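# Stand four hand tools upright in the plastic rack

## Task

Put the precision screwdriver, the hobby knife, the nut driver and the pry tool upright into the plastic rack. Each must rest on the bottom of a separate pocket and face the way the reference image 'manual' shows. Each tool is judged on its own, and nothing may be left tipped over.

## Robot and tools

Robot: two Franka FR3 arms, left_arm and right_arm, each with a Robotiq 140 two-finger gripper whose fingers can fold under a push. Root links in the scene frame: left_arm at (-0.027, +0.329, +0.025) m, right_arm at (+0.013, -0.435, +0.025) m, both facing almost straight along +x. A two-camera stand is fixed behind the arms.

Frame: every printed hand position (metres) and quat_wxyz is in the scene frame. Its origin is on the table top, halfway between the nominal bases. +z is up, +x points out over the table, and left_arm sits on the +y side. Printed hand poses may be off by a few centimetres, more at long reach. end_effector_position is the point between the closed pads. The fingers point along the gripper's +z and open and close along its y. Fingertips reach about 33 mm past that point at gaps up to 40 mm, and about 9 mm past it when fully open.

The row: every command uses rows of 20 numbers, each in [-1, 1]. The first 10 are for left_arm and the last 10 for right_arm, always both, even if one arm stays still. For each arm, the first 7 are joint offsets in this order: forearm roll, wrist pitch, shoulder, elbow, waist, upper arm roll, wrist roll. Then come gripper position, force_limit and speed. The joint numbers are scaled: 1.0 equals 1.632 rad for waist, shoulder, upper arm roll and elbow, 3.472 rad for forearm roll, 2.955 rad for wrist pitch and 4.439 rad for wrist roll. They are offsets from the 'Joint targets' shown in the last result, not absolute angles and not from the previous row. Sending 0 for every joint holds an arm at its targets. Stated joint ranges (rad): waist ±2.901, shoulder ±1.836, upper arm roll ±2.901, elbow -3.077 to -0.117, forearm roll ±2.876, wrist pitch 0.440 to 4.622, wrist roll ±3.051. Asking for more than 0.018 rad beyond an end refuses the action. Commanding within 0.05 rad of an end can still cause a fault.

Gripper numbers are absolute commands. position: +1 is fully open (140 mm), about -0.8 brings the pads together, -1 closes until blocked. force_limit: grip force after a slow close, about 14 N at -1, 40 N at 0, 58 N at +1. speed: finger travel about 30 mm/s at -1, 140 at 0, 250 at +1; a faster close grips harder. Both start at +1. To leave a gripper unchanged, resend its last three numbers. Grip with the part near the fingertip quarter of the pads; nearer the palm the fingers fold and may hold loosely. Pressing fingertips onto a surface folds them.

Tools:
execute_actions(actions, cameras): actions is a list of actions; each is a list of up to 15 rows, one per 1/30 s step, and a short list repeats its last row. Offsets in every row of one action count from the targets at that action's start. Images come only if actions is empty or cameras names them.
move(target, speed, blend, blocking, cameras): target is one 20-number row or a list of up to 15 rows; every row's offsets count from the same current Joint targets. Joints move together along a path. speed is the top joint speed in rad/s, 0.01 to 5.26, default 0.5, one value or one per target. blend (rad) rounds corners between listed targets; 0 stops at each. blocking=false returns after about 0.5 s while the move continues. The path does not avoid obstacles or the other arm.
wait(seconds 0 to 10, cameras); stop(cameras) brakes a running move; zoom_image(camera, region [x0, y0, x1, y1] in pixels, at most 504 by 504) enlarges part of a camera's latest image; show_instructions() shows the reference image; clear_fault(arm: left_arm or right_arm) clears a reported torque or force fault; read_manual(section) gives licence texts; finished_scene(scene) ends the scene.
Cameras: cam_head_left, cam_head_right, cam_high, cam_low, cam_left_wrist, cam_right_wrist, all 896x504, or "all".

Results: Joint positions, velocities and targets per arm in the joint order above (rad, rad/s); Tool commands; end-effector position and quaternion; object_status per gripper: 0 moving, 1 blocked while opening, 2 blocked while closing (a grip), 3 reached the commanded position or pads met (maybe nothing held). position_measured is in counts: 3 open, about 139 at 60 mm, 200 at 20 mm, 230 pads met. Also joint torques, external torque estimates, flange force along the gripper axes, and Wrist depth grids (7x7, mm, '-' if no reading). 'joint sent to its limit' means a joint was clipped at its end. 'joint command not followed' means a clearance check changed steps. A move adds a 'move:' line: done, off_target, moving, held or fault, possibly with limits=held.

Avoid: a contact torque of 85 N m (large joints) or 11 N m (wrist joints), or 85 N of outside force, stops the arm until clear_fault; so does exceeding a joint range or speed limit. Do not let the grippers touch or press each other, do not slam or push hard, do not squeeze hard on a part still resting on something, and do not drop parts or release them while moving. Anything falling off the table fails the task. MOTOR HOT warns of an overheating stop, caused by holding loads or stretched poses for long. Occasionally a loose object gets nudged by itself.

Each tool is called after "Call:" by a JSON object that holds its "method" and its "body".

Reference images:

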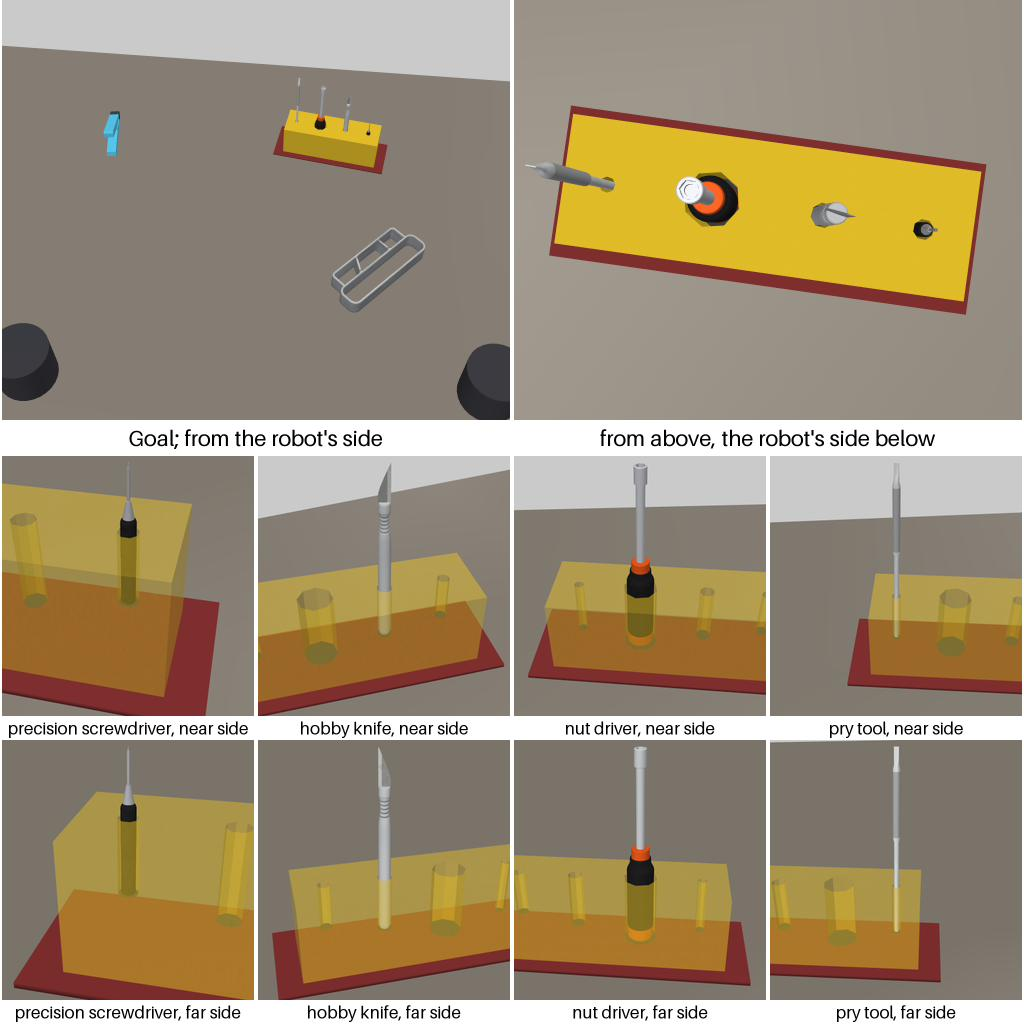

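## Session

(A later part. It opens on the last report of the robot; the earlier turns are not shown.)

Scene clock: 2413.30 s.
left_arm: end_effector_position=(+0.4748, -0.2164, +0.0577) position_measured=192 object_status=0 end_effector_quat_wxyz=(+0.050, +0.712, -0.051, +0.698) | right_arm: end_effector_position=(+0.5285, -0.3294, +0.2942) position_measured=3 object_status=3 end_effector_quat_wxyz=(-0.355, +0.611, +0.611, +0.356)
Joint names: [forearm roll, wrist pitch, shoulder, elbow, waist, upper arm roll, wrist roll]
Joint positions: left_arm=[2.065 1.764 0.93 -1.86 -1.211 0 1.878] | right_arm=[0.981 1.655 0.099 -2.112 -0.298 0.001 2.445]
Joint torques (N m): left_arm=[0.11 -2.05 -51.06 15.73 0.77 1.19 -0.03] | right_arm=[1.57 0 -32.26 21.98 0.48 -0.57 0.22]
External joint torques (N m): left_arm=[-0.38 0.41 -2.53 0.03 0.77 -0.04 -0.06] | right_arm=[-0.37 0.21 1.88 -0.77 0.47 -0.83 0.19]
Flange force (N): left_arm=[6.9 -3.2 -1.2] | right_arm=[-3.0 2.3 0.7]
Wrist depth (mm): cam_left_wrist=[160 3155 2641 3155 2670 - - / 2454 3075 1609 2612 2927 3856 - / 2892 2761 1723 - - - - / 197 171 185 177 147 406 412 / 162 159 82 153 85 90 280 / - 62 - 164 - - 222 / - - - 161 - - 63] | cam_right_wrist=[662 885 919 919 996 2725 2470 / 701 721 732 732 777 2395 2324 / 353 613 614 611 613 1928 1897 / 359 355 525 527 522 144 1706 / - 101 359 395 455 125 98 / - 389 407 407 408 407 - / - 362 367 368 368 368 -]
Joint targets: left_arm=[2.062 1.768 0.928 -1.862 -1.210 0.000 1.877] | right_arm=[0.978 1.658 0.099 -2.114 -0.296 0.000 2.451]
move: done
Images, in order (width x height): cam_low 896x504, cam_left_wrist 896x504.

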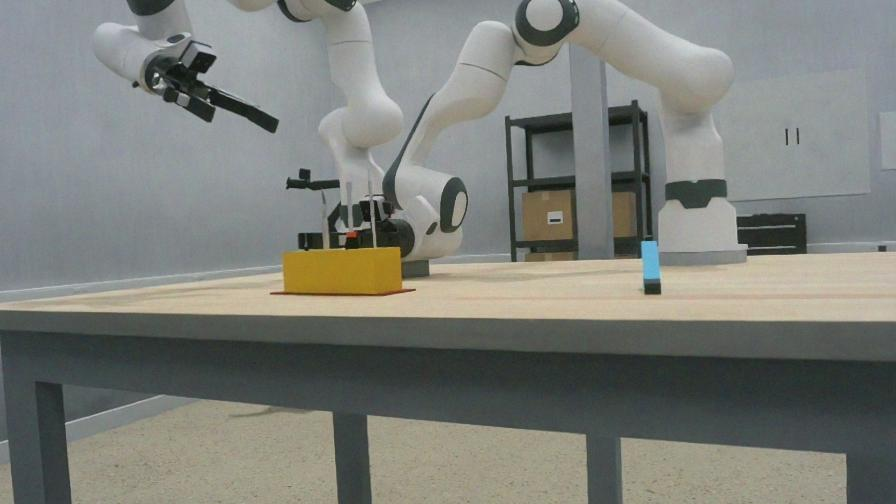

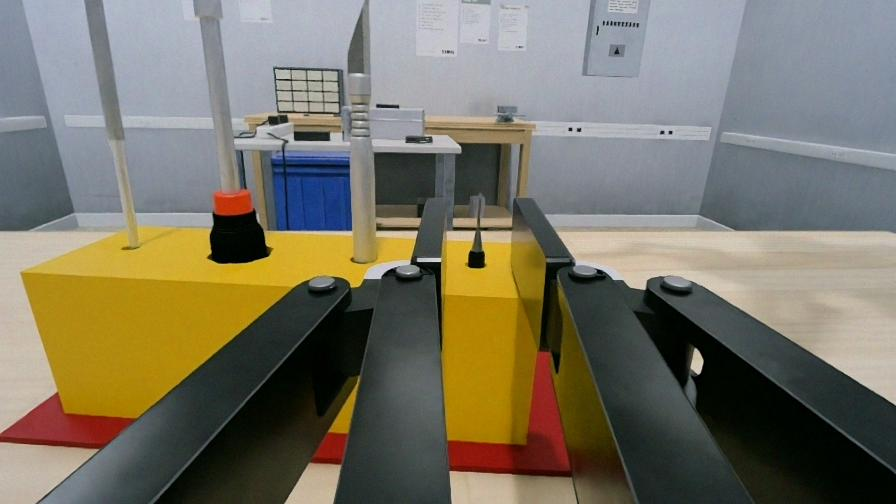

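Call:
{"method": "move", "body": {"target": [[-0.0003,0.0015,-0.0159,-0.0099,0,0,0.0018,-0.5,-0.1,-1,0,0,0,0,0,0,0,1,1,1],[-0.0407,-0.0250,-0.0507,-0.0970,-0.0953,0,-0.0112,-0.5,-0.1,-1,0,0,0,0,0,0,0,1,1,1],[-0.0407,-0.0250,-0.38,-0.0970,-0.0953,0,-0.0112,-0.5,-0.1,-1,0,0,0,0,0,0,0,1,1,1]], "speed": [0.06,0.15,0.4], "blend": [0.01,0.02,0], "cameras": ["all"]}}

Call:
{"method": "zoom_image", "body": {"camera": "cam_right_wrist", "region": [380, 110, 540, 420]}}

Call:
{"method": "zoom_image", "body": {"camera": "cam_low", "region": [260, 160, 420, 300]}}

Scene clock: 2455.47 s.
left_arm: end_effector_position=(+0.4058, -0.2625, +0.4203) position_measured=192 object_status=3 end_effector_quat_wxyz=(+0.229, +0.634, +0.127, +0.728) | right_arm: end_effector_position=(+0.5285, -0.3294, +0.2942) position_measured=3 object_status=3 end_effector_quat_wxyz=(-0.355, +0.611, +0.611, +0.356)
Joint names: [forearm roll, wrist pitch, shoulder, elbow, waist, upper arm roll, wrist roll]
Joint positions: left_arm=[1.923 1.697 0.307 -2.018 -1.365 -0.001 1.834] | right_arm=[0.981 1.655 0.099 -2.112 -0.298 0.001 2.445]
Joint torques (N m): left_arm=[0.95 -2.19 -42.38 22.29 0.16 0.34 -0.23] | right_arm=[1.56 0.01 -32.28 22.02 0.43 -0.6 0.23]
External joint torques (N m): left_arm=[-0.39 0.07 -1.34 -0.67 0.31 -0.12 -0.3] | right_arm=[-0.37 0.22 1.66 -0.59 0.47 -0.82 0.21]
Flange force (N): left_arm=[4.6 -4.1 -1.8] | right_arm=[-2.6 2.4 0.5]
Wrist depth (mm): cam_left_wrist=[- 4188 - - 2641 2641 2112 / 2927 2730 - 2858 - - 2825 / 2858 1577 2792 2999 3196 - - / 2270 2131 1664 3422 147 - 277 / 1799 2112 82 91 85 84 276 / 1538 62 - 359 - - - / - - - - - - 64] | cam_right_wrist=[668 881 919 933 945 2470 2302 / 706 716 746 732 758 2395 2195 / 619 616 613 613 613 1928 1959 / 529 529 523 510 530 145 1635 / - 101 459 440 462 125 98 / - 391 407 405 407 405 - / - 364 371 369 368 366 -]
Joint targets: left_arm=[1.921 1.694 0.308 -2.020 -1.366 0.000 1.827] | right_arm=[0.978 1.658 0.099 -2.114 -0.296 0.000 2.451]
move: done

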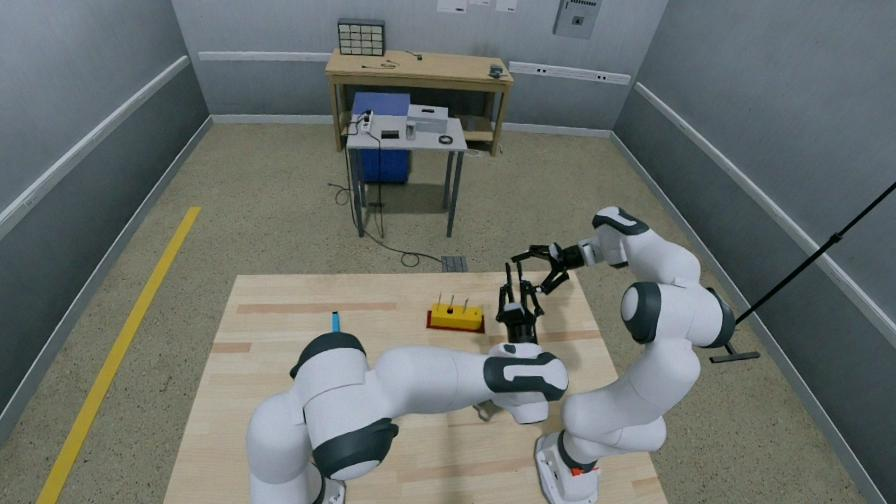

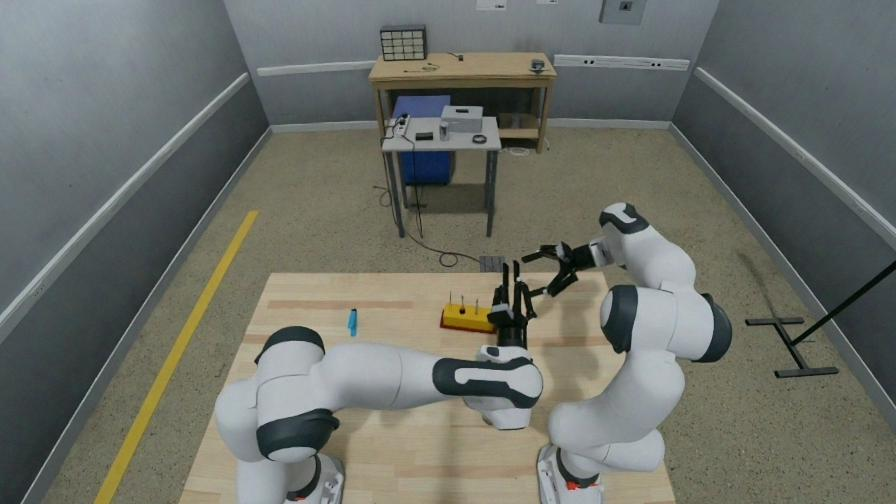

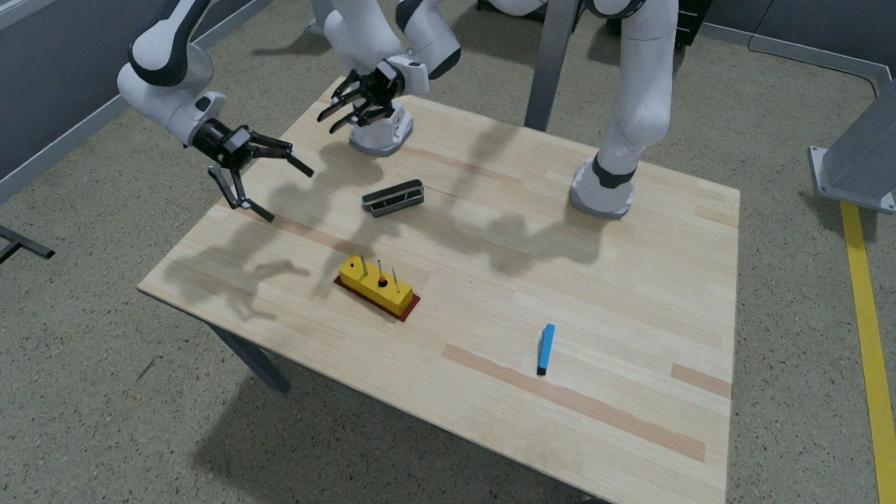

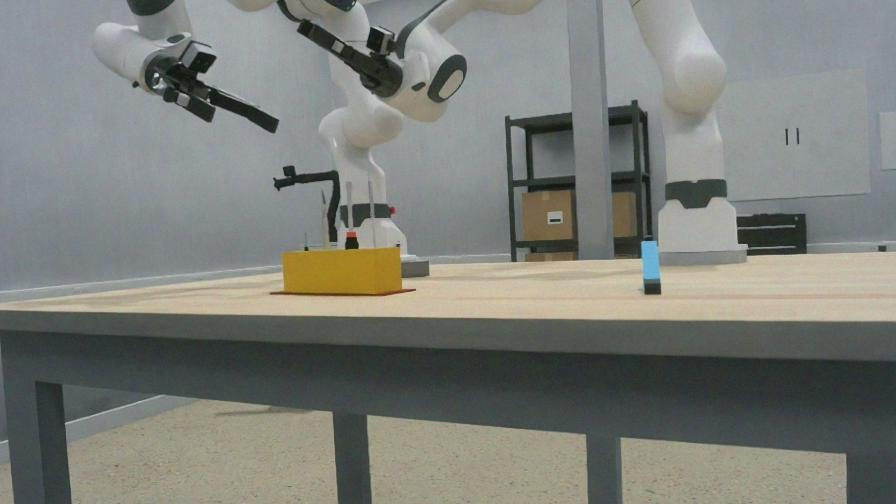

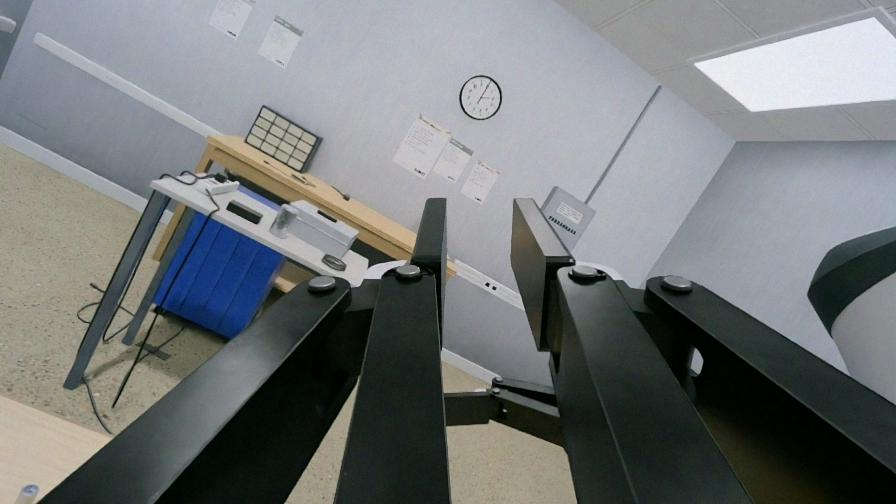

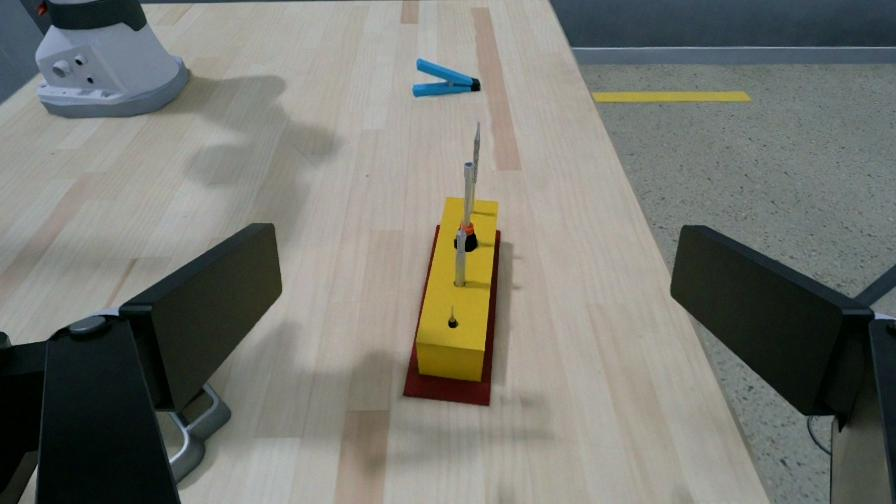

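Scaled by 1.626.

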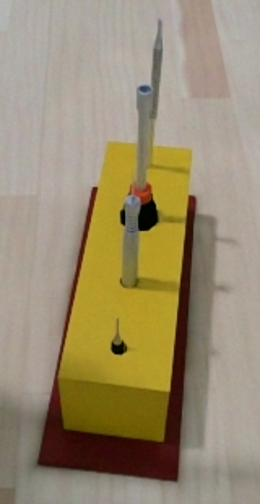

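Scaled by 3.150.

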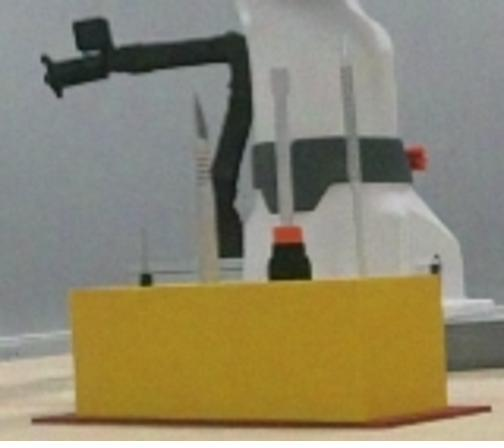

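Call:
{"method": "finished_scene", "body": {"scene": 1}}

The scene is finished: the task was done.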